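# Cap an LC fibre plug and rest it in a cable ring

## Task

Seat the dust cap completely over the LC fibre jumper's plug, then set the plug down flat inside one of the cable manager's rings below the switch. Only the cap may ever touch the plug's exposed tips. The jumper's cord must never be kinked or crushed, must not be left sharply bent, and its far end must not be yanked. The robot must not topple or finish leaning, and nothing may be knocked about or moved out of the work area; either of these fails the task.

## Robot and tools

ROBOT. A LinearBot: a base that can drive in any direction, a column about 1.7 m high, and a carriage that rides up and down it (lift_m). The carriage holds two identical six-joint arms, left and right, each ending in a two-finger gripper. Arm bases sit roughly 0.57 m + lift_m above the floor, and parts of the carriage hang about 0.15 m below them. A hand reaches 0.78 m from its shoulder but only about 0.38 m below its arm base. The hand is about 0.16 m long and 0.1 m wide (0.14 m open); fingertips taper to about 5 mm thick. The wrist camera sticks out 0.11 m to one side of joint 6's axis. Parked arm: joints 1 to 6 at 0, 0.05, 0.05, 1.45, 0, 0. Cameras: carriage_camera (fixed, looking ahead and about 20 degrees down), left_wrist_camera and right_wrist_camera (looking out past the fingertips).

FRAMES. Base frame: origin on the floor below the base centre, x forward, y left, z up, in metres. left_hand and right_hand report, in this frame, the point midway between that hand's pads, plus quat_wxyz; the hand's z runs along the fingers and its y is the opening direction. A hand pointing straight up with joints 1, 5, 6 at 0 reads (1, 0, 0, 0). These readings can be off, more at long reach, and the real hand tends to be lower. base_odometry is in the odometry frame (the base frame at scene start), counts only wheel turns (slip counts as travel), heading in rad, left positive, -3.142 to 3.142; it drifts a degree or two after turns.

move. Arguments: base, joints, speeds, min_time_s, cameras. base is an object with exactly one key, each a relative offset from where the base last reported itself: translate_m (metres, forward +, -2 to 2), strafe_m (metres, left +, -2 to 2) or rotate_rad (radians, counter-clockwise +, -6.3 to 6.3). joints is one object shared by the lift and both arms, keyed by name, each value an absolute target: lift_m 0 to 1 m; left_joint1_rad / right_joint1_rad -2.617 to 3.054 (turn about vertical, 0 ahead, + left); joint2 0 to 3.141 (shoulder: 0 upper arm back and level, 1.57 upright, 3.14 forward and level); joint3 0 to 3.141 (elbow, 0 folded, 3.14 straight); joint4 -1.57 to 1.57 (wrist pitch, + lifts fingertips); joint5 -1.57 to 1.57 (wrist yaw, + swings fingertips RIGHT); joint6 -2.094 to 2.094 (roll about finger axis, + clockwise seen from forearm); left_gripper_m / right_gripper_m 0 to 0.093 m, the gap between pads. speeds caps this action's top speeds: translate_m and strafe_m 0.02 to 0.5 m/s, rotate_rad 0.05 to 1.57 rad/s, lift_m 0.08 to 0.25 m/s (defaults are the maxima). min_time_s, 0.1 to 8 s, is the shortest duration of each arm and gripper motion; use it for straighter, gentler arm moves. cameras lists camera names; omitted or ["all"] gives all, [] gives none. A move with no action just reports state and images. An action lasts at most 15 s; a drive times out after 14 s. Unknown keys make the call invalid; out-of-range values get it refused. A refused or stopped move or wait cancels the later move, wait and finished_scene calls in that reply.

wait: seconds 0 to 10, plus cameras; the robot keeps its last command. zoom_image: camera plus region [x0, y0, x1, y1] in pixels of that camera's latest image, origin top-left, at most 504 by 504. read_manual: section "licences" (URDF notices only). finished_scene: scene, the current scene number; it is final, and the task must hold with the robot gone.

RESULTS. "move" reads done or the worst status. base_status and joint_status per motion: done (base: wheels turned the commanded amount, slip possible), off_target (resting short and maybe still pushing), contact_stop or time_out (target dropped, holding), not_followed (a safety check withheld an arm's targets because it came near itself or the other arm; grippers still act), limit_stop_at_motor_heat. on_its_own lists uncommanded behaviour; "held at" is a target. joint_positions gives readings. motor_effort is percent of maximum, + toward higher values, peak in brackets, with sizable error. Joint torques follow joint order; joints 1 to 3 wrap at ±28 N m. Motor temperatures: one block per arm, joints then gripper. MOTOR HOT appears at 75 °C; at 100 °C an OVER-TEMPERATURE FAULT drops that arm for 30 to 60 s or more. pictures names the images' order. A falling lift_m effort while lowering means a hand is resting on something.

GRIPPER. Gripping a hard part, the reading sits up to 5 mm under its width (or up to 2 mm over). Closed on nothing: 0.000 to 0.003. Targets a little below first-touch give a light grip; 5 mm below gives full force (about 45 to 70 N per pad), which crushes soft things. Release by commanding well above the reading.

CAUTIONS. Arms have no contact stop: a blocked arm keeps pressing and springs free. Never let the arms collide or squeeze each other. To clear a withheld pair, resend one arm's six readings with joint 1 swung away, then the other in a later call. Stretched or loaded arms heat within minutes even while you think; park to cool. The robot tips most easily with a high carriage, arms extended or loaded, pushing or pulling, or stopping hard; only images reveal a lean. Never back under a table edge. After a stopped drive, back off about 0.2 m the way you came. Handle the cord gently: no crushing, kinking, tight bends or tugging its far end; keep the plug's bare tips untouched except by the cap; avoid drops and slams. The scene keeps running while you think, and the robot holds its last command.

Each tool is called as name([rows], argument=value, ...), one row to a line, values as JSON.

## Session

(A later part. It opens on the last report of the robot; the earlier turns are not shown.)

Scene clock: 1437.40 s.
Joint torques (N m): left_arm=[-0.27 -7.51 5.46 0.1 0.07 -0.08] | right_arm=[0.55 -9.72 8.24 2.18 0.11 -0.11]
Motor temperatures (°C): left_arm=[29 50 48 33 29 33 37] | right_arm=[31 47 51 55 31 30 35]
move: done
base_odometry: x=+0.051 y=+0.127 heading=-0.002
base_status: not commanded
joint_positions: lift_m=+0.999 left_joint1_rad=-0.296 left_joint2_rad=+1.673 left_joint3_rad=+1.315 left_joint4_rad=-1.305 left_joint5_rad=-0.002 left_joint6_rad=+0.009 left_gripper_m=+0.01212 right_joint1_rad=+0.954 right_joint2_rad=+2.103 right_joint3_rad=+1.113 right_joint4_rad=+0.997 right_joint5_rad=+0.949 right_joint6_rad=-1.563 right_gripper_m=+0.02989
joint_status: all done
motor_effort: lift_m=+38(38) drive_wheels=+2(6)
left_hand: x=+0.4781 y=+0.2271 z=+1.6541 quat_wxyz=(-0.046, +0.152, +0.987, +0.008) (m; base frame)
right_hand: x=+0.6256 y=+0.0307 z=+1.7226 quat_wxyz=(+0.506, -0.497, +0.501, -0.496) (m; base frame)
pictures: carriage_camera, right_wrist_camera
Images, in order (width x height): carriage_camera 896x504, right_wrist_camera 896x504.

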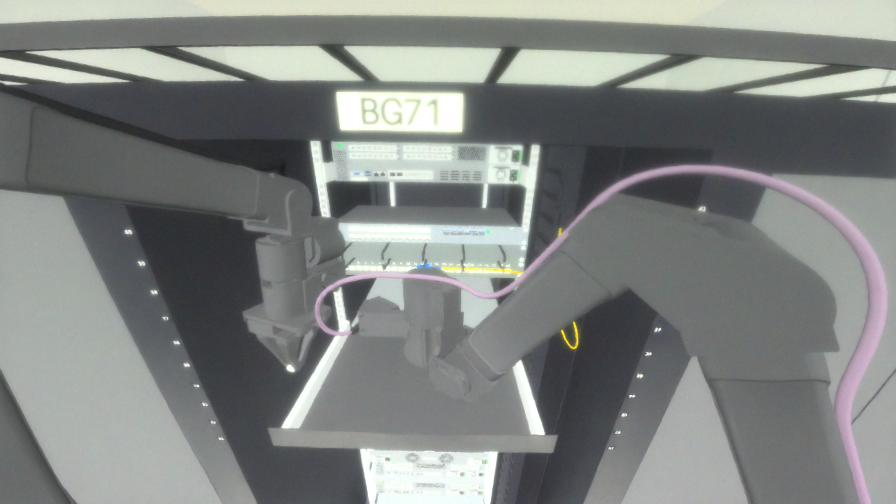

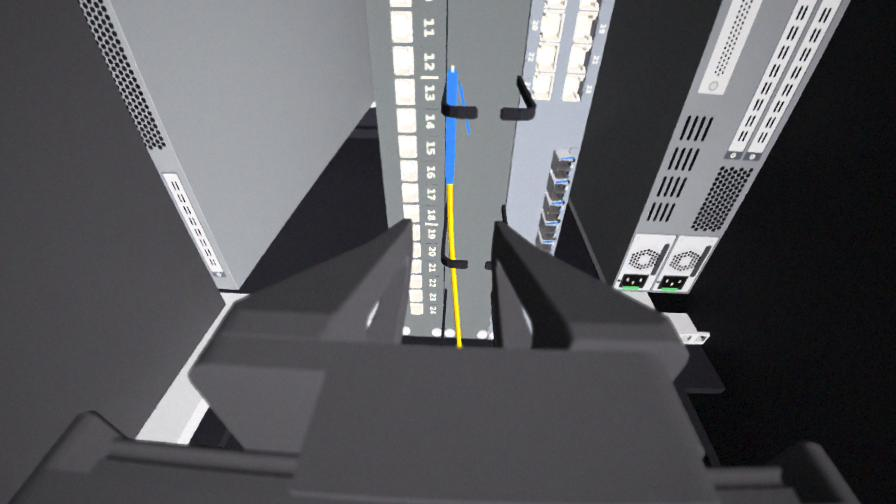

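move(base={"strafe_m": 0.009}, speeds={"strafe_m": 0.02}, cameras=[])

move(base={"translate_m": 0.045}, speeds={"translate_m": 0.03}, cameras=["right_wrist_camera"])

zoom_image(camera="right_wrist_camera", region=[340, 50, 580, 290])

Scene clock: 1454.87 s.
Joint torques (N m): left_arm=[-0.13 -7.5 5.46 0.11 0.07 -0.08] | right_arm=[0.35 -9.76 8.17 2.18 0.09 -0.11]
Motor temperatures (°C): left_arm=[29 50 48 33 29 33 37] | right_arm=[31 47 51 54 31 30 35]
move: done
base_odometry: x=+0.051 y=+0.136 heading=-0.002
base_status: done
joint_positions: lift_m=+0.999 left_joint1_rad=-0.298 left_joint2_rad=+1.673 left_joint3_rad=+1.315 left_joint4_rad=-1.305 left_joint5_rad=-0.002 left_joint6_rad=+0.009 left_gripper_m=+0.01212 right_joint1_rad=+0.955 right_joint2_rad=+2.103 right_joint3_rad=+1.113 right_joint4_rad=+0.995 right_joint5_rad=+0.952 right_joint6_rad=-1.563 right_gripper_m=+0.02989
joint_status: not commanded
motor_effort: lift_m=+38(38) drive_wheels=+0(8)
left_hand: x=+0.4780 y=+0.2266 z=+1.6541 quat_wxyz=(-0.046, +0.153, +0.987, +0.008) (m; base frame)
right_hand: x=+0.6254 y=+0.0305 z=+1.7226 quat_wxyz=(+0.505, -0.497, +0.502, -0.497) (m; base frame)
pictures: none
No camera images: "cameras" was empty.

Scene clock: 1456.80 s.
Joint torques (N m): left_arm=[-0.05 -7.54 5.46 0.1 0.07 -0.07] | right_arm=[0.06 -9.96 8.16 2.21 0.09 -0.11]
Motor temperatures (°C): left_arm=[29 50 47 33 29 33 37] | right_arm=[31 47 51 54 31 30 35]
move: done
base_odometry: x=+0.096 y=+0.136 heading=-0.001
base_status: done
joint_positions: lift_m=+0.999 left_joint1_rad=-0.299 left_joint2_rad=+1.673 left_joint3_rad=+1.315 left_joint4_rad=-1.303 left_joint5_rad=-0.002 left_joint6_rad=+0.009 left_gripper_m=+0.01212 right_joint1_rad=+0.959 right_joint2_rad=+2.105 right_joint3_rad=+1.113 right_joint4_rad=+0.994 right_joint5_rad=+0.953 right_joint6_rad=-1.563 right_gripper_m=+0.02989
joint_status: not commanded
motor_effort: lift_m=+38(38) drive_wheels=+3(10)
left_hand: x=+0.4783 y=+0.2262 z=+1.6541 quat_wxyz=(-0.045, +0.153, +0.987, +0.007) (m; base frame)
right_hand: x=+0.6243 y=+0.0318 z=+1.7216 quat_wxyz=(+0.504, -0.499, +0.501, -0.496) (m; base frame)
pictures: right_wrist_camera
Images, in order (width x height): right_wrist_camera 896x504.

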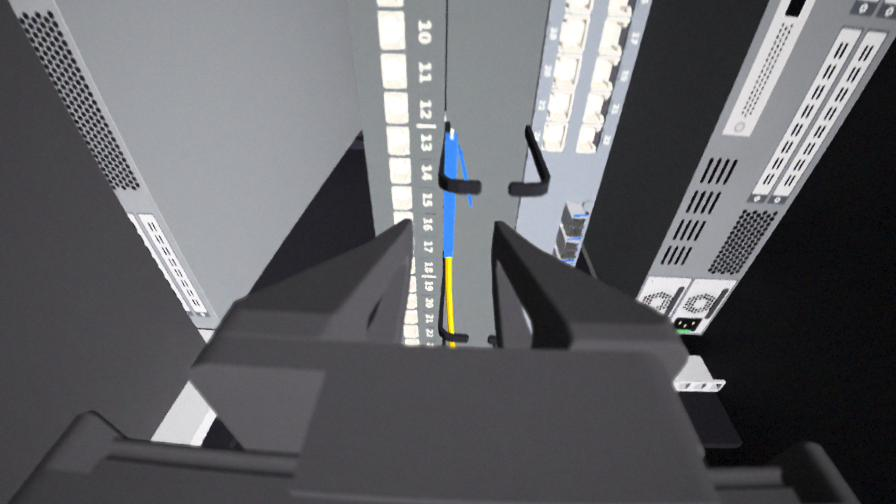

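Scaled by 2.100 from the camera's 896x504 image, which has a finer 1280x720 frame.

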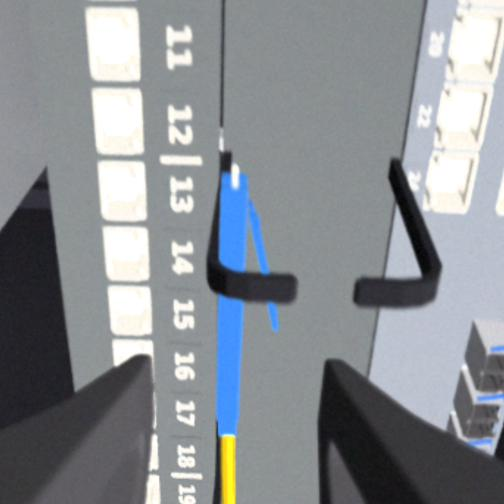

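move(base={"translate_m": 0.016}, speeds={"translate_m": 0.03}, cameras=[])

move(joints={"right_gripper_m": 0.008}, min_time_s=1.5, cameras=["right_wrist_camera"])

zoom_image(camera="right_wrist_camera", region=[340, 80, 580, 320])

Scene clock: 1464.10 s.
Joint torques (N m): left_arm=[-0.03 -7.51 5.45 0.09 0.06 -0.07] | right_arm=[0.05 -9.8 8.16 2.2 0.06 -0.11]
Motor temperatures (°C): left_arm=[29 50 47 33 29 33 37] | right_arm=[31 47 51 54 31 30 35]
move: done
base_odometry: x=+0.112 y=+0.136 heading=-0.001
base_status: done
joint_positions: lift_m=+0.999 left_joint1_rad=-0.299 left_joint2_rad=+1.673 left_joint3_rad=+1.315 left_joint4_rad=-1.303 left_joint5_rad=-0.002 left_joint6_rad=+0.009 left_gripper_m=+0.01212 right_joint1_rad=+0.958 right_joint2_rad=+2.105 right_joint3_rad=+1.113 right_joint4_rad=+0.993 right_joint5_rad=+0.955 right_joint6_rad=-1.563 right_gripper_m=+0.02989
joint_status: not commanded
motor_effort: lift_m=+38(38) drive_wheels=-3(11)
left_hand: x=+0.4784 y=+0.2261 z=+1.6541 quat_wxyz=(-0.045, +0.153, +0.987, +0.007) (m; base frame)
right_hand: x=+0.6244 y=+0.0314 z=+1.7215 quat_wxyz=(+0.504, -0.498, +0.501, -0.497) (m; base frame)
pictures: none
No camera images: "cameras" was empty.

Scene clock: 1465.90 s.
Joint torques (N m): left_arm=[-0.02 -7.5 5.45 0.09 0.07 -0.07] | right_arm=[0.14 -9.89 8.17 2.2 0.07 -0.11]
Motor temperatures (°C): left_arm=[29 50 47 33 29 33 37] | right_arm=[31 47 51 54 31 30 35]
move: done
base_odometry: x=+0.112 y=+0.136 heading=-0.001
base_status: not commanded
joint_positions: lift_m=+0.999 left_joint1_rad=-0.299 left_joint2_rad=+1.673 left_joint3_rad=+1.315 left_joint4_rad=-1.303 left_joint5_rad=-0.002 left_joint6_rad=+0.009 left_gripper_m=+0.01212 right_joint1_rad=+0.958 right_joint2_rad=+2.105 right_joint3_rad=+1.113 right_joint4_rad=+0.993 right_joint5_rad=+0.955 right_joint6_rad=-1.563 right_gripper_m=+0.00813
joint_status: all done
motor_effort: lift_m=+38(38) drive_wheels=+2(5)
left_hand: x=+0.4784 y=+0.2261 z=+1.6541 quat_wxyz=(-0.045, +0.153, +0.987, +0.007) (m; base frame)
right_hand: x=+0.6244 y=+0.0314 z=+1.7215 quat_wxyz=(+0.504, -0.498, +0.501, -0.497) (m; base frame)
pictures: right_wrist_camera
Images, in order (width x height): right_wrist_camera 896x504.

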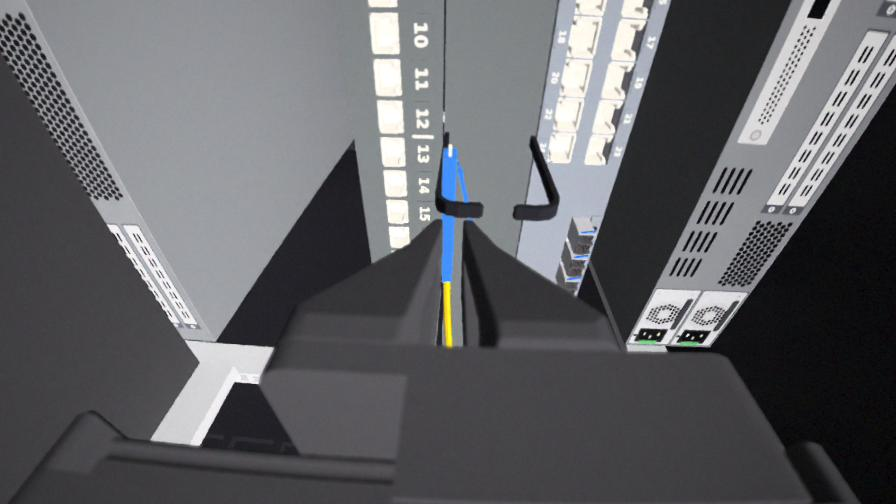

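Scaled by 2.100 from the camera's 896x504 image, which has a finer 1280x720 frame.

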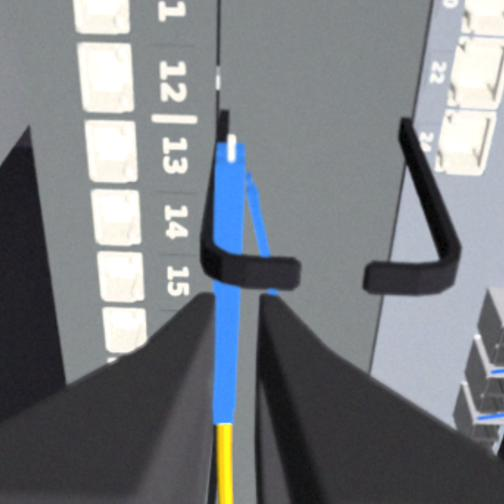

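move(joints={"right_gripper_m": 0.0}, min_time_s=1.5, cameras=["right_wrist_camera"])

zoom_image(camera="right_wrist_camera", region=[340, 80, 580, 320])

Scene clock: 1472.97 s.
Joint torques (N m): left_arm=[-0.05 -7.51 5.46 0.09 0.07 -0.07] | right_arm=[0.12 -9.87 8.16 2.2 0.07 -0.11]
Motor temperatures (°C): left_arm=[29 50 47 32 29 33 37] | right_arm=[31 48 51 54 31 30 34]
move: done
base_odometry: x=+0.112 y=+0.136 heading=-0.001
base_status: not commanded
joint_positions: lift_m=+0.999 left_joint1_rad=-0.299 left_joint2_rad=+1.673 left_joint3_rad=+1.315 left_joint4_rad=-1.303 left_joint5_rad=-0.002 left_joint6_rad=+0.009 left_gripper_m=+0.01212 right_joint1_rad=+0.958 right_joint2_rad=+2.105 right_joint3_rad=+1.113 right_joint4_rad=+0.993 right_joint5_rad=+0.955 right_joint6_rad=-1.563 right_gripper_m=+0.00044
joint_status: all done
motor_effort: lift_m=+38(38) drive_wheels=-4(4)
left_hand: x=+0.4784 y=+0.2261 z=+1.6541 quat_wxyz=(-0.045, +0.153, +0.987, +0.007) (m; base frame)
right_hand: x=+0.6244 y=+0.0314 z=+1.7215 quat_wxyz=(+0.504, -0.498, +0.501, -0.497) (m; base frame)
pictures: right_wrist_camera
Images, in order (width x height): right_wrist_camera 896x504.

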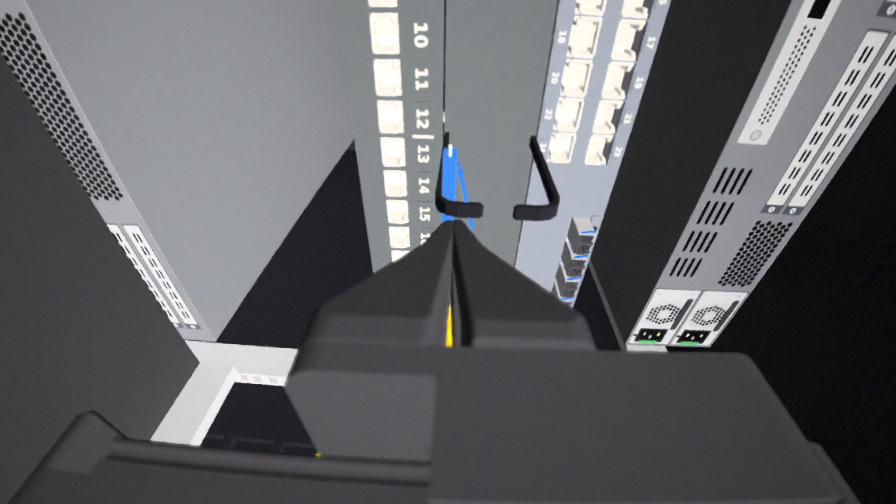

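Scaled by 2.100 from the camera's 896x504 image, which has a finer 1280x720 frame.

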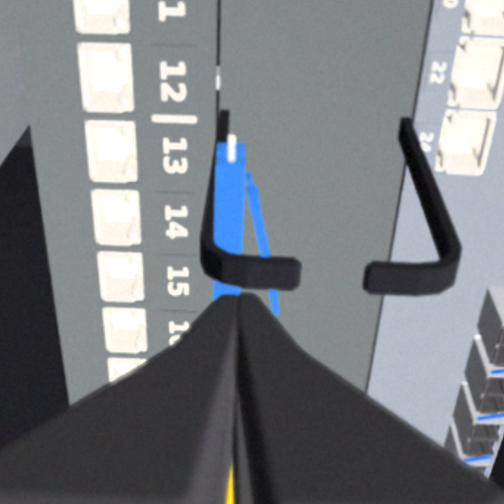

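move(joints={"right_gripper_m": 0.03}, min_time_s=1.5, cameras=[])

move(base={"translate_m": 0.014}, speeds={"translate_m": 0.03}, cameras=["right_wrist_camera"])

zoom_image(camera="right_wrist_camera", region=[340, 80, 580, 320])

Scene clock: 1483.33 s.
Joint torques (N m): left_arm=[-0.03 -7.53 5.46 0.1 0.06 -0.08] | right_arm=[0.17 -9.87 8.17 2.2 0.06 -0.11]
Motor temperatures (°C): left_arm=[29 50 47 32 29 33 37] | right_arm=[31 48 51 53 31 30 34]
move: done
base_odometry: x=+0.112 y=+0.136 heading=-0.001
base_status: not commanded
joint_positions: lift_m=+0.999 left_joint1_rad=-0.299 left_joint2_rad=+1.673 left_joint3_rad=+1.315 left_joint4_rad=-1.303 left_joint5_rad=-0.002 left_joint6_rad=+0.009 left_gripper_m=+0.01212 right_joint1_rad=+0.958 right_joint2_rad=+2.105 right_joint3_rad=+1.113 right_joint4_rad=+0.993 right_joint5_rad=+0.955 right_joint6_rad=-1.563 right_gripper_m=+0.02987
joint_status: all done
motor_effort: lift_m=+38(38) drive_wheels=-3(5)
left_hand: x=+0.4784 y=+0.2261 z=+1.6541 quat_wxyz=(-0.045, +0.153, +0.987, +0.007) (m; base frame)
right_hand: x=+0.6244 y=+0.0314 z=+1.7215 quat_wxyz=(+0.504, -0.498, +0.501, -0.497) (m; base frame)
pictures: none
No camera images: "cameras" was empty.

Scene clock: 1484.37 s.
Joint torques (N m): left_arm=[-0.1 -7.51 5.46 0.08 0.06 -0.08] | right_arm=[0.03 -9.99 8.14 2.28 0.05 -0.11]
Motor temperatures (°C): left_arm=[29 50 47 32 29 33 37] | right_arm=[31 48 51 53 31 30 34]
move: done
base_odometry: x=+0.126 y=+0.136 heading=+0.000
base_status: done
joint_positions: lift_m=+0.999 left_joint1_rad=-0.299 left_joint2_rad=+1.673 left_joint3_rad=+1.315 left_joint4_rad=-1.301 left_joint5_rad=-0.002 left_joint6_rad=+0.009 left_gripper_m=+0.01212 right_joint1_rad=+0.959 right_joint2_rad=+2.106 right_joint3_rad=+1.113 right_joint4_rad=+0.988 right_joint5_rad=+0.957 right_joint6_rad=-1.563 right_gripper_m=+0.02987
joint_status: not commanded
motor_effort: lift_m=+38(38) drive_wheels=+2(9)
left_hand: x=+0.4787 y=+0.2260 z=+1.6541 quat_wxyz=(-0.044, +0.153, +0.987, +0.007) (m; base frame)
right_hand: x=+0.6242 y=+0.0313 z=+1.7198 quat_wxyz=(+0.501, -0.500, +0.501, -0.498) (m; base frame)
pictures: right_wrist_camera
Images, in order (width x height): right_wrist_camera 896x504.

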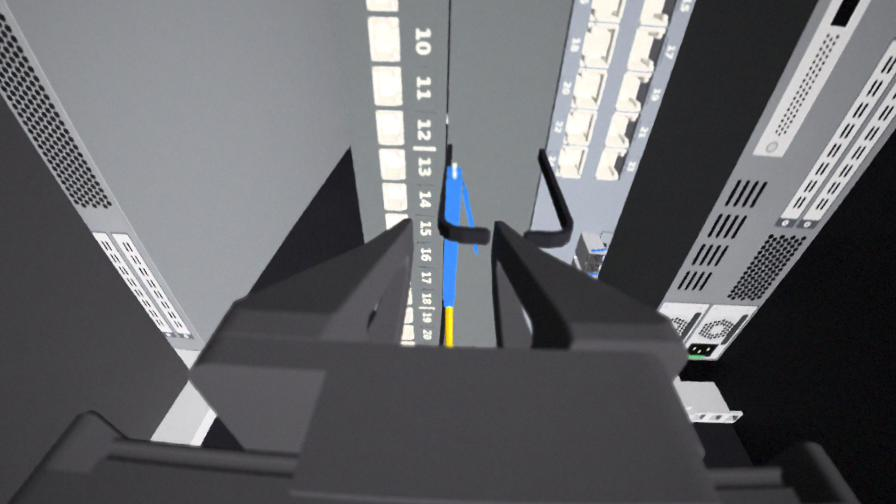

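Scaled by 2.100 from the camera's 896x504 image, which has a finer 1280x720 frame.

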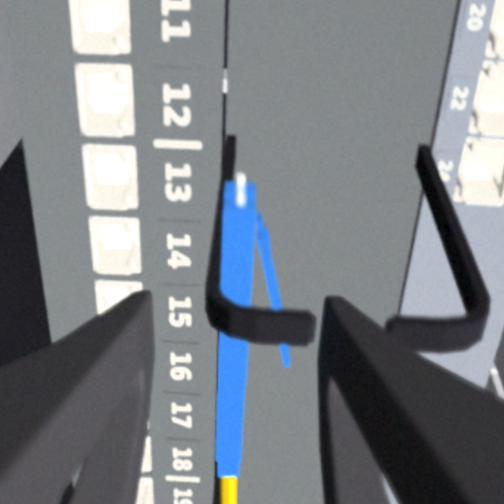

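move(base={"strafe_m": -0.024}, speeds={"strafe_m": 0.02}, cameras=["right_wrist_camera"])

zoom_image(camera="right_wrist_camera", region=[340, 80, 580, 320])

Scene clock: 1497.37 s.
Joint torques (N m): left_arm=[-0.02 -7.54 5.52 0.08 0.07 -0.07] | right_arm=[0.13 -10.09 8.16 2.27 0.04 -0.11]
Motor temperatures (°C): left_arm=[29 50 47 32 29 33 37] | right_arm=[31 50 51 52 31 30 34]
move: done
base_odometry: x=+0.126 y=+0.112 heading=+0.000
base_status: done
joint_positions: lift_m=+0.999 left_joint1_rad=-0.299 left_joint2_rad=+1.673 left_joint3_rad=+1.315 left_joint4_rad=-1.301 left_joint5_rad=-0.002 left_joint6_rad=+0.009 left_gripper_m=+0.01212 right_joint1_rad=+0.959 right_joint2_rad=+2.106 right_joint3_rad=+1.113 right_joint4_rad=+0.988 right_joint5_rad=+0.957 right_joint6_rad=-1.563 right_gripper_m=+0.02987
joint_status: not commanded
motor_effort: lift_m=+38(38) drive_wheels=+1(9)
left_hand: x=+0.4787 y=+0.2260 z=+1.6541 quat_wxyz=(-0.044, +0.153, +0.987, +0.007) (m; base frame)
right_hand: x=+0.6244 y=+0.0311 z=+1.7198 quat_wxyz=(+0.500, -0.500, +0.501, -0.498) (m; base frame)
pictures: right_wrist_camera
Images, in order (width x height): right_wrist_camera 896x504.

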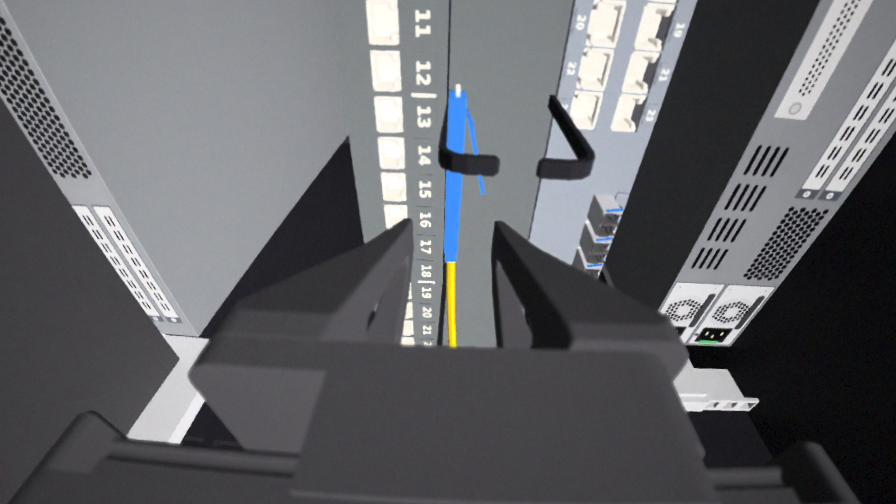

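Scaled by 2.100 from the camera's 896x504 image, which has a finer 1280x720 frame.

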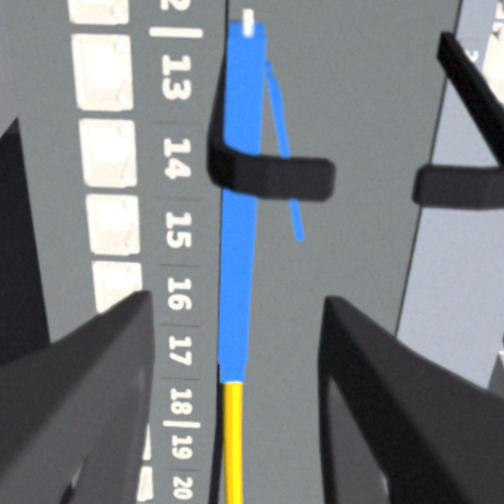

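move(base={"strafe_m": 0.012}, speeds={"strafe_m": 0.02}, cameras=[])

move(base={"translate_m": 0.006}, speeds={"translate_m": 0.02}, cameras=["right_wrist_camera"])

zoom_image(camera="right_wrist_camera", region=[340, 80, 580, 320])

Scene clock: 1509.30 s.
Joint torques (N m): left_arm=[-0.05 -7.57 5.48 0.07 0.07 -0.08] | right_arm=[0.18 -10.03 8.13 2.27 0.04 -0.11]
Motor temperatures (°C): left_arm=[29 50 47 32 29 33 37] | right_arm=[31 50 51 52 31 30 34]
move: done
base_odometry: x=+0.126 y=+0.124 heading=-0.001
base_status: done
joint_positions: lift_m=+0.999 left_joint1_rad=-0.300 left_joint2_rad=+1.673 left_joint3_rad=+1.315 left_joint4_rad=-1.301 left_joint5_rad=-0.001 left_joint6_rad=+0.009 left_gripper_m=+0.01212 right_joint1_rad=+0.958 right_joint2_rad=+2.106 right_joint3_rad=+1.113 right_joint4_rad=+0.988 right_joint5_rad=+0.958 right_joint6_rad=-1.563 right_gripper_m=+0.02987
joint_status: not commanded
motor_effort: lift_m=+38(38) drive_wheels=-2(6)
left_hand: x=+0.4787 y=+0.2258 z=+1.6541 quat_wxyz=(-0.044, +0.154, +0.987, +0.007) (m; base frame)
right_hand: x=+0.6245 y=+0.0309 z=+1.7198 quat_wxyz=(+0.500, -0.500, +0.502, -0.498) (m; base frame)
pictures: none
No camera images: "cameras" was empty.

Scene clock: 1509.97 s.
Joint torques (N m): left_arm=[0.06 -7.53 5.45 0.08 0.07 -0.08] | right_arm=[0.16 -10.06 8.14 2.27 0.04 -0.11]
Motor temperatures (°C): left_arm=[29 50 47 32 29 33 37] | right_arm=[31 50 51 52 31 30 34]
move: done
base_odometry: x=+0.132 y=+0.124 heading=-0.001
base_status: done
joint_positions: lift_m=+0.999 left_joint1_rad=-0.300 left_joint2_rad=+1.673 left_joint3_rad=+1.315 left_joint4_rad=-1.301 left_joint5_rad=-0.001 left_joint6_rad=+0.009 left_gripper_m=+0.01212 right_joint1_rad=+0.958 right_joint2_rad=+2.106 right_joint3_rad=+1.113 right_joint4_rad=+0.988 right_joint5_rad=+0.958 right_joint6_rad=-1.563 right_gripper_m=+0.02987
joint_status: not commanded
motor_effort: lift_m=+38(38) drive_wheels=+1(12)
left_hand: x=+0.4786 y=+0.2257 z=+1.6541 quat_wxyz=(-0.044, +0.154, +0.987, +0.007) (m; base frame)
right_hand: x=+0.6246 y=+0.0307 z=+1.7198 quat_wxyz=(+0.500, -0.500, +0.502, -0.498) (m; base frame)
pictures: right_wrist_camera
Images, in order (width x height): right_wrist_camera 896x504.

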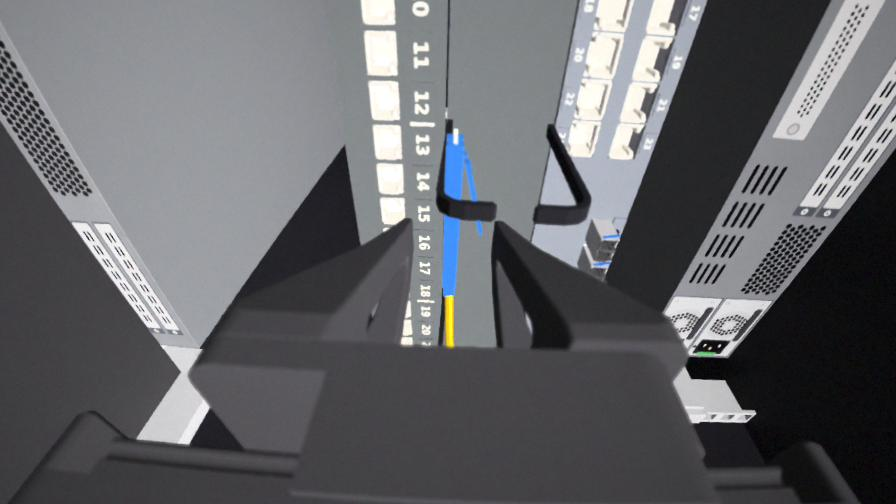

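Scaled by 2.100 from the camera's 896x504 image, which has a finer 1280x720 frame.

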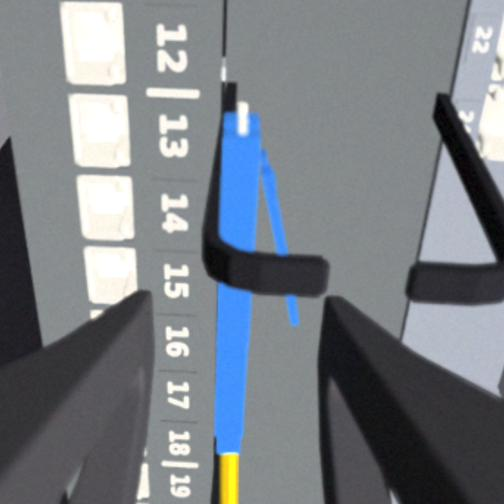

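move(joints={"right_gripper_m": 0.007}, min_time_s=1.5, cameras=["right_wrist_camera"])

zoom_image(camera="right_wrist_camera", region=[340, 80, 580, 320])

move(joints={"right_gripper_m": 0.0}, min_time_s=1.5, cameras=["right_wrist_camera"])

zoom_image(camera="right_wrist_camera", region=[340, 80, 580, 320])

Scene clock: 1519.43 s.
Joint torques (N m): left_arm=[0.05 -7.51 5.46 0.08 0.07 -0.07] | right_arm=[0.18 -10.06 8.16 2.27 0.04 -0.11]
Motor temperatures (°C): left_arm=[29 50 47 32 29 33 37] | right_arm=[31 51 51 52 31 30 34]
move: done
base_odometry: x=+0.132 y=+0.124 heading=-0.001
base_status: not commanded
joint_positions: lift_m=+0.999 left_joint1_rad=-0.300 left_joint2_rad=+1.673 left_joint3_rad=+1.315 left_joint4_rad=-1.301 left_joint5_rad=-0.001 left_joint6_rad=+0.009 left_gripper_m=+0.01212 right_joint1_rad=+0.958 right_joint2_rad=+2.106 right_joint3_rad=+1.113 right_joint4_rad=+0.988 right_joint5_rad=+0.958 right_joint6_rad=-1.563 right_gripper_m=+0.00715
joint_status: all done
motor_effort: lift_m=+38(38) drive_wheels=+4(8)
left_hand: x=+0.4786 y=+0.2257 z=+1.6541 quat_wxyz=(-0.044, +0.154, +0.987, +0.007) (m; base frame)
right_hand: x=+0.6246 y=+0.0307 z=+1.7198 quat_wxyz=(+0.500, -0.500, +0.502, -0.498) (m; base frame)
pictures: right_wrist_camera
Images, in order (width x height): right_wrist_camera 896x504.

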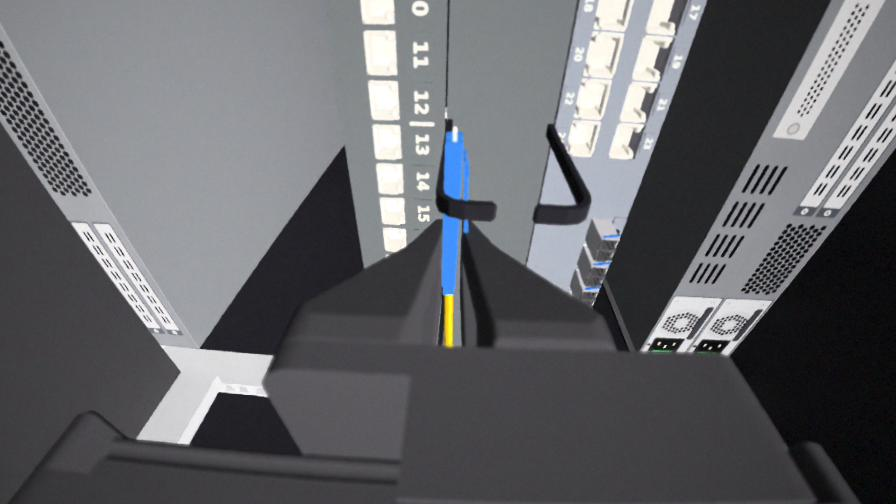

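Scaled by 2.100 from the camera's 896x504 image, which has a finer 1280x720 frame.

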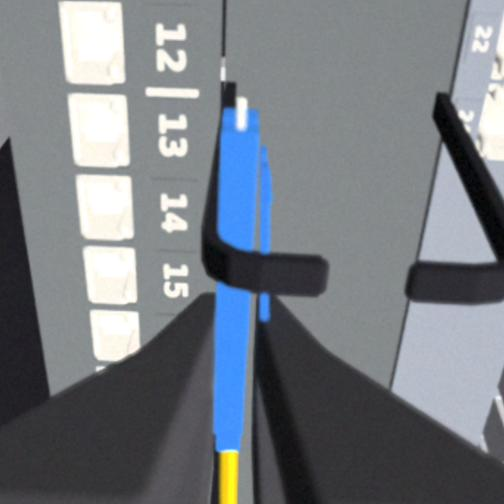

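Scene clock: 1521.23 s.
Joint torques (N m): left_arm=[0.03 -7.51 5.44 0.07 0.06 -0.07] | right_arm=[0.18 -10.04 8.14 2.28 0.04 -0.11]
Motor temperatures (°C): left_arm=[29 50 47 32 29 33 37] | right_arm=[31 51 51 52 31 30 34]
move: done
base_odometry: x=+0.132 y=+0.124 heading=-0.001
base_status: not commanded
joint_positions: lift_m=+0.999 left_joint1_rad=-0.300 left_joint2_rad=+1.673 left_joint3_rad=+1.315 left_joint4_rad=-1.301 left_joint5_rad=-0.001 left_joint6_rad=+0.009 left_gripper_m=+0.01212 right_joint1_rad=+0.958 right_joint2_rad=+2.106 right_joint3_rad=+1.113 right_joint4_rad=+0.988 right_joint5_rad=+0.958 right_joint6_rad=-1.563 right_gripper_m=+0.00389
joint_status: all done
motor_effort: lift_m=+38(38) drive_wheels=+3(6)
left_hand: x=+0.4786 y=+0.2257 z=+1.6541 quat_wxyz=(-0.044, +0.154, +0.987, +0.007) (m; base frame)
right_hand: x=+0.6246 y=+0.0307 z=+1.7198 quat_wxyz=(+0.500, -0.500, +0.502, -0.498) (m; base frame)
pictures: right_wrist_camera
Images, in order (width x height): right_wrist_camera 896x504.

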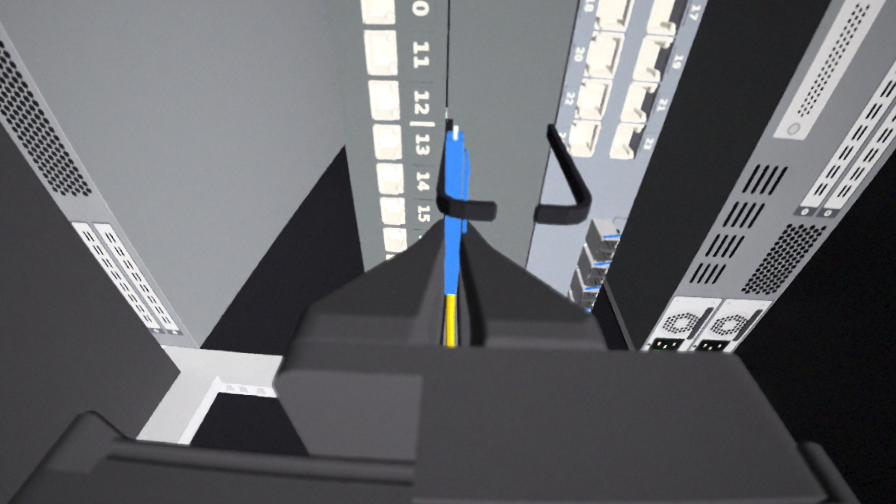

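Scaled by 2.100 from the camera's 896x504 image, which has a finer 1280x720 frame.

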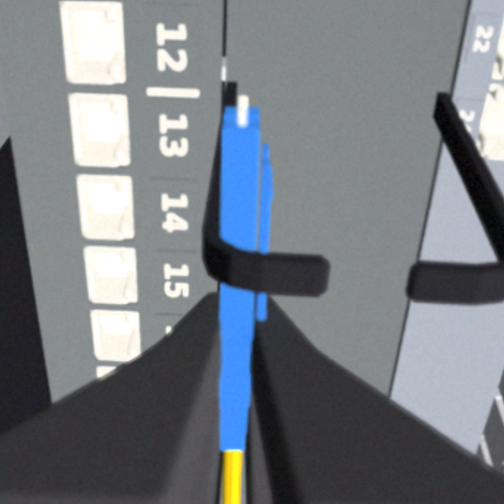

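move(joints={"right_joint3_rad": 1.223, "right_joint4_rad": 0.892}, min_time_s=2, cameras=["right_wrist_camera"])

zoom_image(camera="right_wrist_camera", region=[340, 80, 580, 320])

Scene clock: 1557.90 s.
Joint torques (N m): left_arm=[0.02 -7.5 5.44 0.07 0.06 -0.08] | right_arm=[0.18 -10.33 9.76 2.31 -0.34 -0.09]
Motor temperatures (°C): left_arm=[29 50 47 32 29 33 37] | right_arm=[31 52 51 51 31 30 35]
move: done
base_odometry: x=+0.132 y=+0.124 heading=-0.001
base_status: not commanded
joint_positions: lift_m=+0.999 left_joint1_rad=-0.300 left_joint2_rad=+1.673 left_joint3_rad=+1.315 left_joint4_rad=-1.301 left_joint5_rad=-0.001 left_joint6_rad=+0.009 left_gripper_m=+0.01212 right_joint1_rad=+0.958 right_joint2_rad=+2.106 right_joint3_rad=+1.186 right_joint4_rad=+0.894 right_joint5_rad=+0.994 right_joint6_rad=-1.564 right_gripper_m=+0.00389
joint_status: all done
motor_effort: lift_m=+38(38) drive_wheels=+4(7)
left_hand: x=+0.4786 y=+0.2257 z=+1.6541 quat_wxyz=(-0.044, +0.154, +0.987, +0.007) (m; base frame)
right_hand: x=+0.6314 y=+0.0343 z=+1.7301 quat_wxyz=(+0.483, -0.498, +0.509, -0.509) (m; base frame)
pictures: right_wrist_camera
Images, in order (width x height): right_wrist_camera 896x504.

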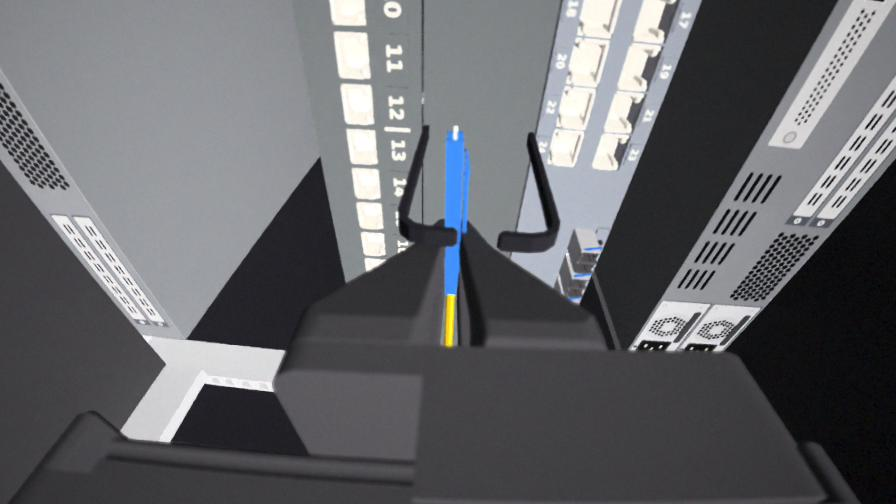

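Scaled by 2.100 from the camera's 896x504 image, which has a finer 1280x720 frame.

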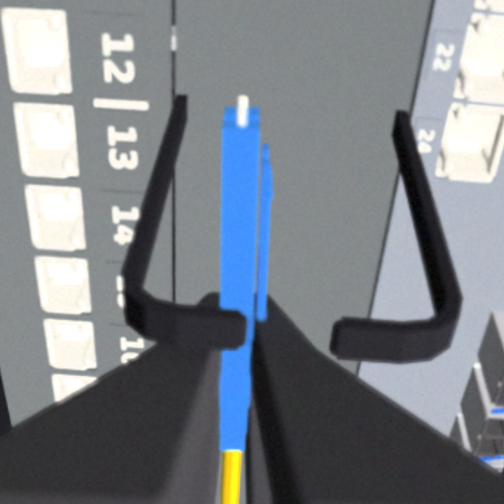

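move(base={"translate_m": -0.013}, speeds={"translate_m": 0.02}, cameras=[])

move(joints={"right_joint3_rad": 1.262, "right_joint4_rad": 0.867}, min_time_s=1.5, cameras=["right_wrist_camera"])

zoom_image(camera="right_wrist_camera", region=[340, 80, 580, 320])

Scene clock: 1572.10 s.
Joint torques (N m): left_arm=[0.05 -7.5 5.44 0.08 0.06 -0.07] | right_arm=[0.31 -10.43 8.81 2.34 -0.12 -0.09]
Motor temperatures (°C): left_arm=[29 50 47 31 29 33 37] | right_arm=[31 52 52 50 31 30 35]
move: done
base_odometry: x=+0.119 y=+0.124 heading=-0.001
base_status: done
joint_positions: lift_m=+0.999 left_joint1_rad=-0.300 left_joint2_rad=+1.673 left_joint3_rad=+1.315 left_joint4_rad=-1.301 left_joint5_rad=-0.001 left_joint6_rad=+0.009 left_gripper_m=+0.01212 right_joint1_rad=+0.957 right_joint2_rad=+2.106 right_joint3_rad=+1.198 right_joint4_rad=+0.893 right_joint5_rad=+0.976 right_joint6_rad=-1.564 right_gripper_m=+0.00389
joint_status: not commanded
motor_effort: lift_m=+38(38) drive_wheels=+0(8)
left_hand: x=+0.4786 y=+0.2257 z=+1.6541 quat_wxyz=(-0.044, +0.154, +0.987, +0.007) (m; base frame)
right_hand: x=+0.6330 y=+0.0386 z=+1.7342 quat_wxyz=(+0.491, -0.499, +0.505, -0.504) (m; base frame)
pictures: none
No camera images: "cameras" was empty.

Scene clock: 1573.90 s.
Joint torques (N m): left_arm=[0.05 -7.51 5.46 0.08 0.06 -0.07] | right_arm=[0.31 -10.47 10.04 2.32 -0.41 -0.09]
Motor temperatures (°C): left_arm=[29 50 47 31 29 33 37] | right_arm=[31 52 52 50 31 30 35]
move: done
base_odometry: x=+0.119 y=+0.124 heading=-0.001
base_status: not commanded
joint_positions: lift_m=+0.999 left_joint1_rad=-0.300 left_joint2_rad=+1.673 left_joint3_rad=+1.315 left_joint4_rad=-1.301 left_joint5_rad=-0.001 left_joint6_rad=+0.009 left_gripper_m=+0.01212 right_joint1_rad=+0.957 right_joint2_rad=+2.106 right_joint3_rad=+1.224 right_joint4_rad=+0.867 right_joint5_rad=+1.000 right_joint6_rad=-1.564 right_gripper_m=+0.00389
joint_status: all done
motor_effort: lift_m=+38(38) drive_wheels=+4(7)
left_hand: x=+0.4786 y=+0.2257 z=+1.6541 quat_wxyz=(-0.044, +0.154, +0.987, +0.007) (m; base frame)
right_hand: x=+0.6351 y=+0.0377 z=+1.7395 quat_wxyz=(+0.485, -0.493, +0.511, -0.510) (m; base frame)
pictures: right_wrist_camera
Images, in order (width x height): right_wrist_camera 896x504.

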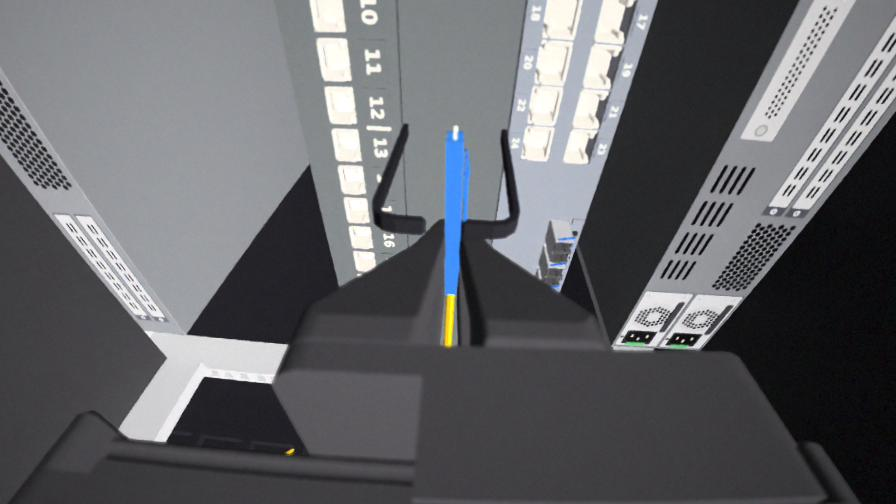

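Scaled by 2.100 from the camera's 896x504 image, which has a finer 1280x720 frame.

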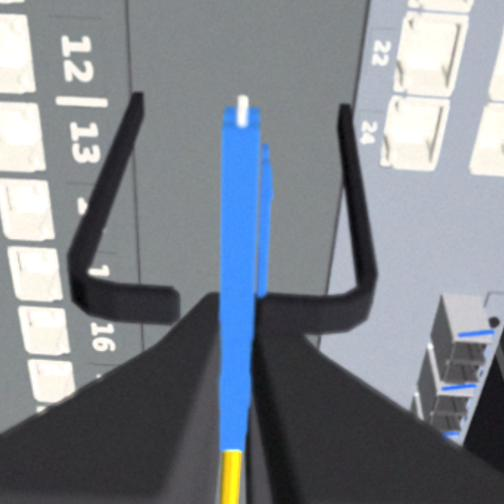

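move(joints={"right_joint1_rad": 0.938, "right_joint5_rad": 0.945}, min_time_s=1, cameras=["right_wrist_camera"])

zoom_image(camera="right_wrist_camera", region=[340, 80, 580, 320])

Scene clock: 1589.93 s.
Joint torques (N m): left_arm=[0.02 -7.51 5.48 0.08 0.07 -0.07] | right_arm=[-0.4 -10.51 9.39 2.36 -0.42 -0.1]
Motor temperatures (°C): left_arm=[29 50 47 31 29 33 37] | right_arm=[31 52 55 50 31 30 35]
move: off_target
base_odometry: x=+0.119 y=+0.124 heading=-0.001
base_status: not commanded
joint_positions: lift_m=+0.999 left_joint1_rad=-0.300 left_joint2_rad=+1.673 left_joint3_rad=+1.315 left_joint4_rad=-1.301 left_joint5_rad=-0.001 left_joint6_rad=+0.009 left_gripper_m=+0.01212 right_joint1_rad=+0.941 right_joint2_rad=+2.106 right_joint3_rad=+1.232 right_joint4_rad=+0.866 right_joint5_rad=+0.986 right_joint6_rad=-1.564 right_gripper_m=+0.00389
joint_status: right_joint5_rad off_target (ended at +0.986, target +0.945); the others done
motor_effort: lift_m=+38(38) drive_wheels=+6(6)
left_hand: x=+0.4786 y=+0.2257 z=+1.6541 quat_wxyz=(-0.044, +0.154, +0.987, +0.007) (m; base frame)
right_hand: x=+0.6412 y=+0.0345 z=+1.7421 quat_wxyz=(+0.487, -0.490, +0.512, -0.510) (m; base frame)
pictures: right_wrist_camera
Images, in order (width x height): right_wrist_camera 896x504.

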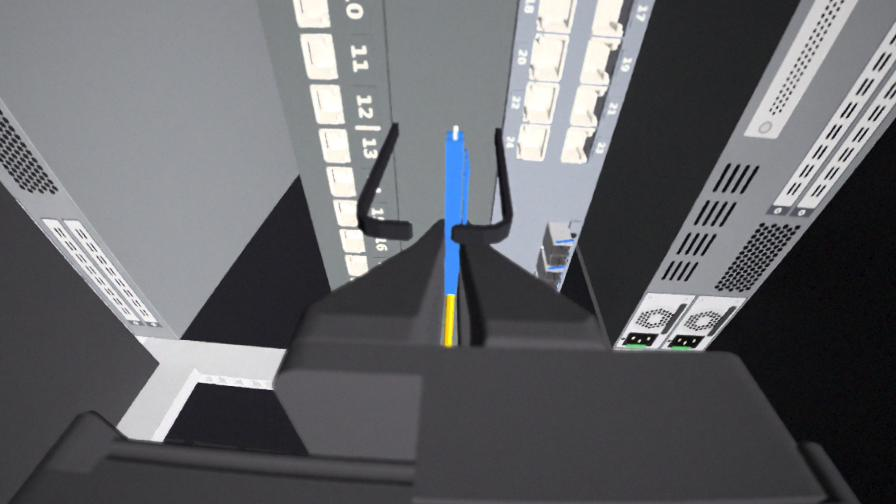

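Scaled by 2.100 from the camera's 896x504 image, which has a finer 1280x720 frame.

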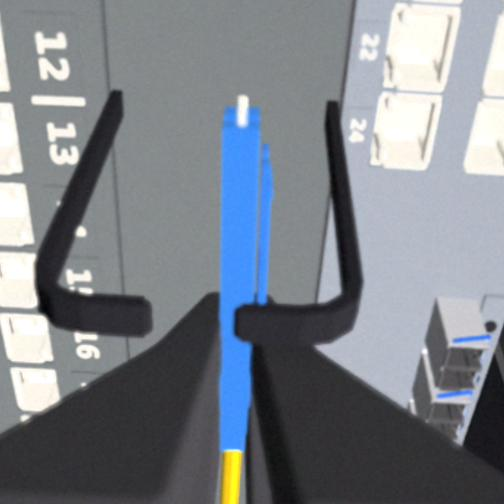

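move(base={"translate_m": -0.01}, speeds={"translate_m": 0.02}, cameras=[])

move(joints={"right_joint3_rad": 1.2, "right_joint4_rad": 0.91}, min_time_s=1, cameras=["right_wrist_camera"])

zoom_image(camera="right_wrist_camera", region=[340, 80, 580, 320])

Scene clock: 1596.00 s.
Joint torques (N m): left_arm=[0.08 -7.5 5.46 0.07 0.06 -0.07] | right_arm=[0.05 -10.54 8.8 2.31 -0.17 -0.1]
Motor temperatures (°C): left_arm=[29 50 46 31 29 33 37] | right_arm=[31 52 54 50 31 30 35]
move: done
base_odometry: x=+0.109 y=+0.124 heading=+0.000
base_status: done
joint_positions: lift_m=+0.999 left_joint1_rad=-0.300 left_joint2_rad=+1.673 left_joint3_rad=+1.315 left_joint4_rad=-1.301 left_joint5_rad=-0.001 left_joint6_rad=+0.009 left_gripper_m=+0.01212 right_joint1_rad=+0.937 right_joint2_rad=+2.106 right_joint3_rad=+1.238 right_joint4_rad=+0.868 right_joint5_rad=+0.959 right_joint6_rad=-1.564 right_gripper_m=+0.00389
joint_status: not commanded
on_its_own: right_joint5_rad moved -0.027 to your old target +0.945
motor_effort: lift_m=+38(38) drive_wheels=-2(8)
left_hand: x=+0.4786 y=+0.2257 z=+1.6541 quat_wxyz=(-0.044, +0.154, +0.987, +0.007) (m; base frame)
right_hand: x=+0.6436 y=+0.0377 z=+1.7447 quat_wxyz=(+0.496, -0.493, +0.507, -0.504) (m; base frame)
pictures: none
No camera images: "cameras" was empty.

Scene clock: 1597.30 s.
Joint torques (N m): left_arm=[0.05 -7.5 5.45 0.08 0.06 -0.07] | right_arm=[0.17 -10.45 5.44 2.37 -0.1 -0.1]
Motor temperatures (°C): left_arm=[29 50 46 31 29 33 37] | right_arm=[31 53 54 50 31 30 35]
move: done
base_odometry: x=+0.109 y=+0.124 heading=+0.000
base_status: not commanded
joint_positions: lift_m=+0.999 left_joint1_rad=-0.300 left_joint2_rad=+1.673 left_joint3_rad=+1.315 left_joint4_rad=-1.301 left_joint5_rad=-0.001 left_joint6_rad=+0.009 left_gripper_m=+0.01212 right_joint1_rad=+0.936 right_joint2_rad=+2.106 right_joint3_rad=+1.214 right_joint4_rad=+0.907 right_joint5_rad=+0.955 right_joint6_rad=-1.564 right_gripper_m=+0.00389
joint_status: all done
motor_effort: lift_m=+38(38) drive_wheels=+2(5)
left_hand: x=+0.4786 y=+0.2257 z=+1.6541 quat_wxyz=(-0.044, +0.154, +0.987, +0.007) (m; base frame)
right_hand: x=+0.6417 y=+0.0353 z=+1.7426 quat_wxyz=(+0.502, -0.488, +0.507, -0.502) (m; base frame)
pictures: right_wrist_camera
Images, in order (width x height): right_wrist_camera 896x504.

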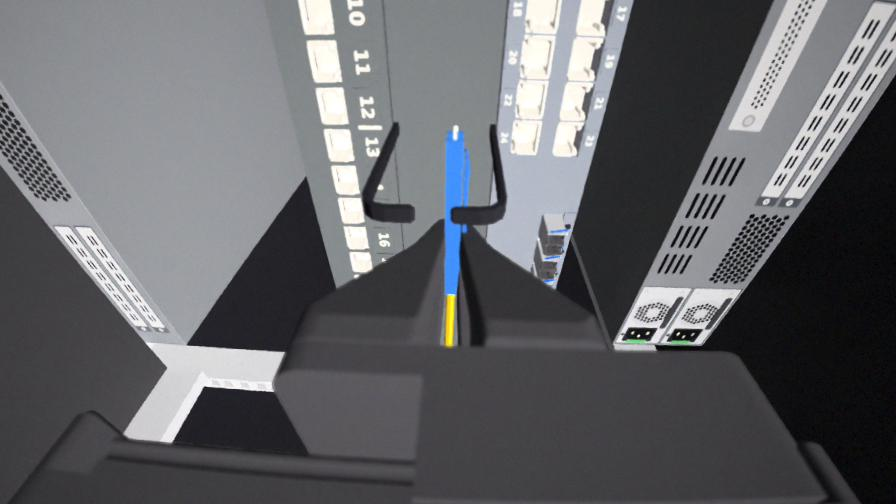

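Scaled by 2.100 from the camera's 896x504 image, which has a finer 1280x720 frame.

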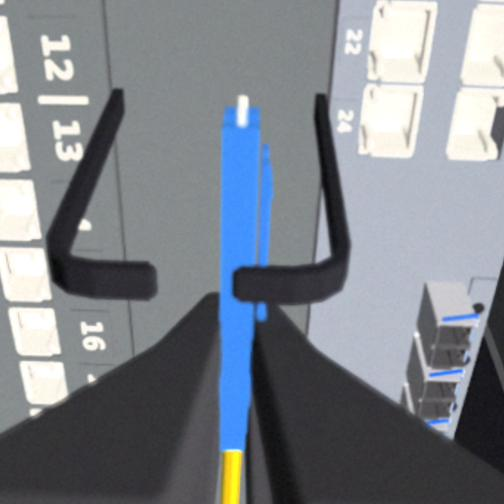

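move(joints={"right_joint3_rad": 1.16, "right_joint4_rad": 0.945}, min_time_s=1, cameras=["right_wrist_camera"])

zoom_image(camera="right_wrist_camera", region=[340, 80, 580, 320])

Scene clock: 1602.80 s.
Joint torques (N m): left_arm=[0.05 -7.5 5.48 0.07 0.06 -0.07] | right_arm=[0.34 -10.32 5.3 2.39 -0.05 -0.09]
Motor temperatures (°C): left_arm=[29 50 46 31 29 33 37] | right_arm=[31 53 53 50 31 30 35]
move: done
base_odometry: x=+0.109 y=+0.124 heading=+0.000
base_status: not commanded
joint_positions: lift_m=+0.999 left_joint1_rad=-0.300 left_joint2_rad=+1.673 left_joint3_rad=+1.315 left_joint4_rad=-1.301 left_joint5_rad=-0.001 left_joint6_rad=+0.009 left_gripper_m=+0.01212 right_joint1_rad=+0.934 right_joint2_rad=+2.106 right_joint3_rad=+1.174 right_joint4_rad=+0.942 right_joint5_rad=+0.951 right_joint6_rad=-1.564 right_gripper_m=+0.00389
joint_status: all done
motor_effort: lift_m=+38(38) drive_wheels=+3(5)
left_hand: x=+0.4786 y=+0.2257 z=+1.6541 quat_wxyz=(-0.044, +0.154, +0.987, +0.007) (m; base frame)
right_hand: x=+0.6385 y=+0.0303 z=+1.7339 quat_wxyz=(+0.501, -0.491, +0.506, -0.502) (m; base frame)
pictures: right_wrist_camera
Images, in order (width x height): right_wrist_camera 896x504.

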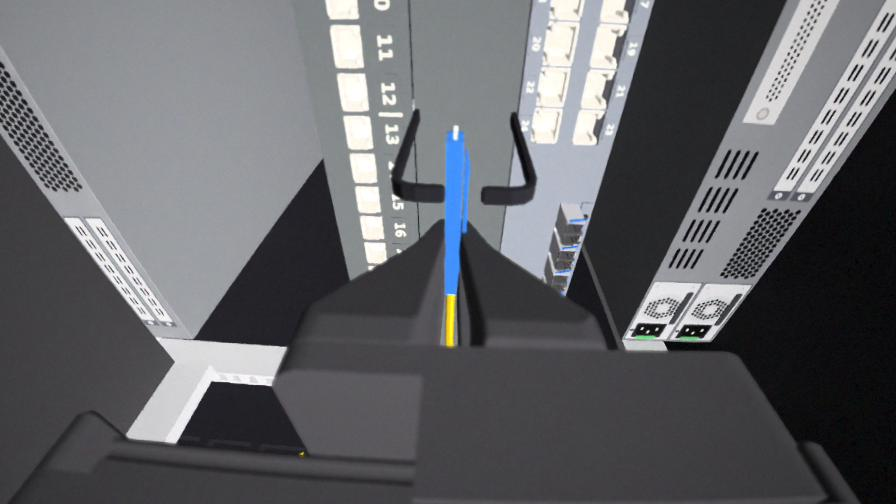

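Scaled by 2.100 from the camera's 896x504 image, which has a finer 1280x720 frame.

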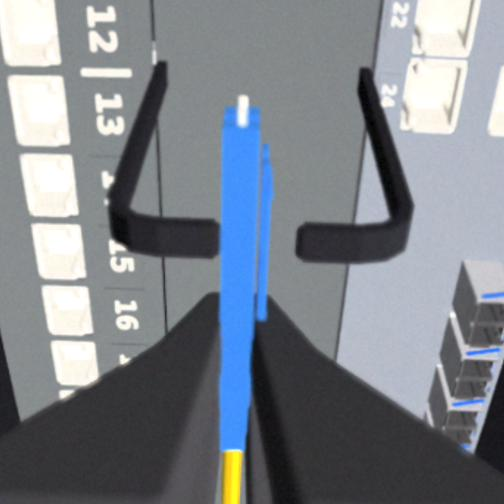

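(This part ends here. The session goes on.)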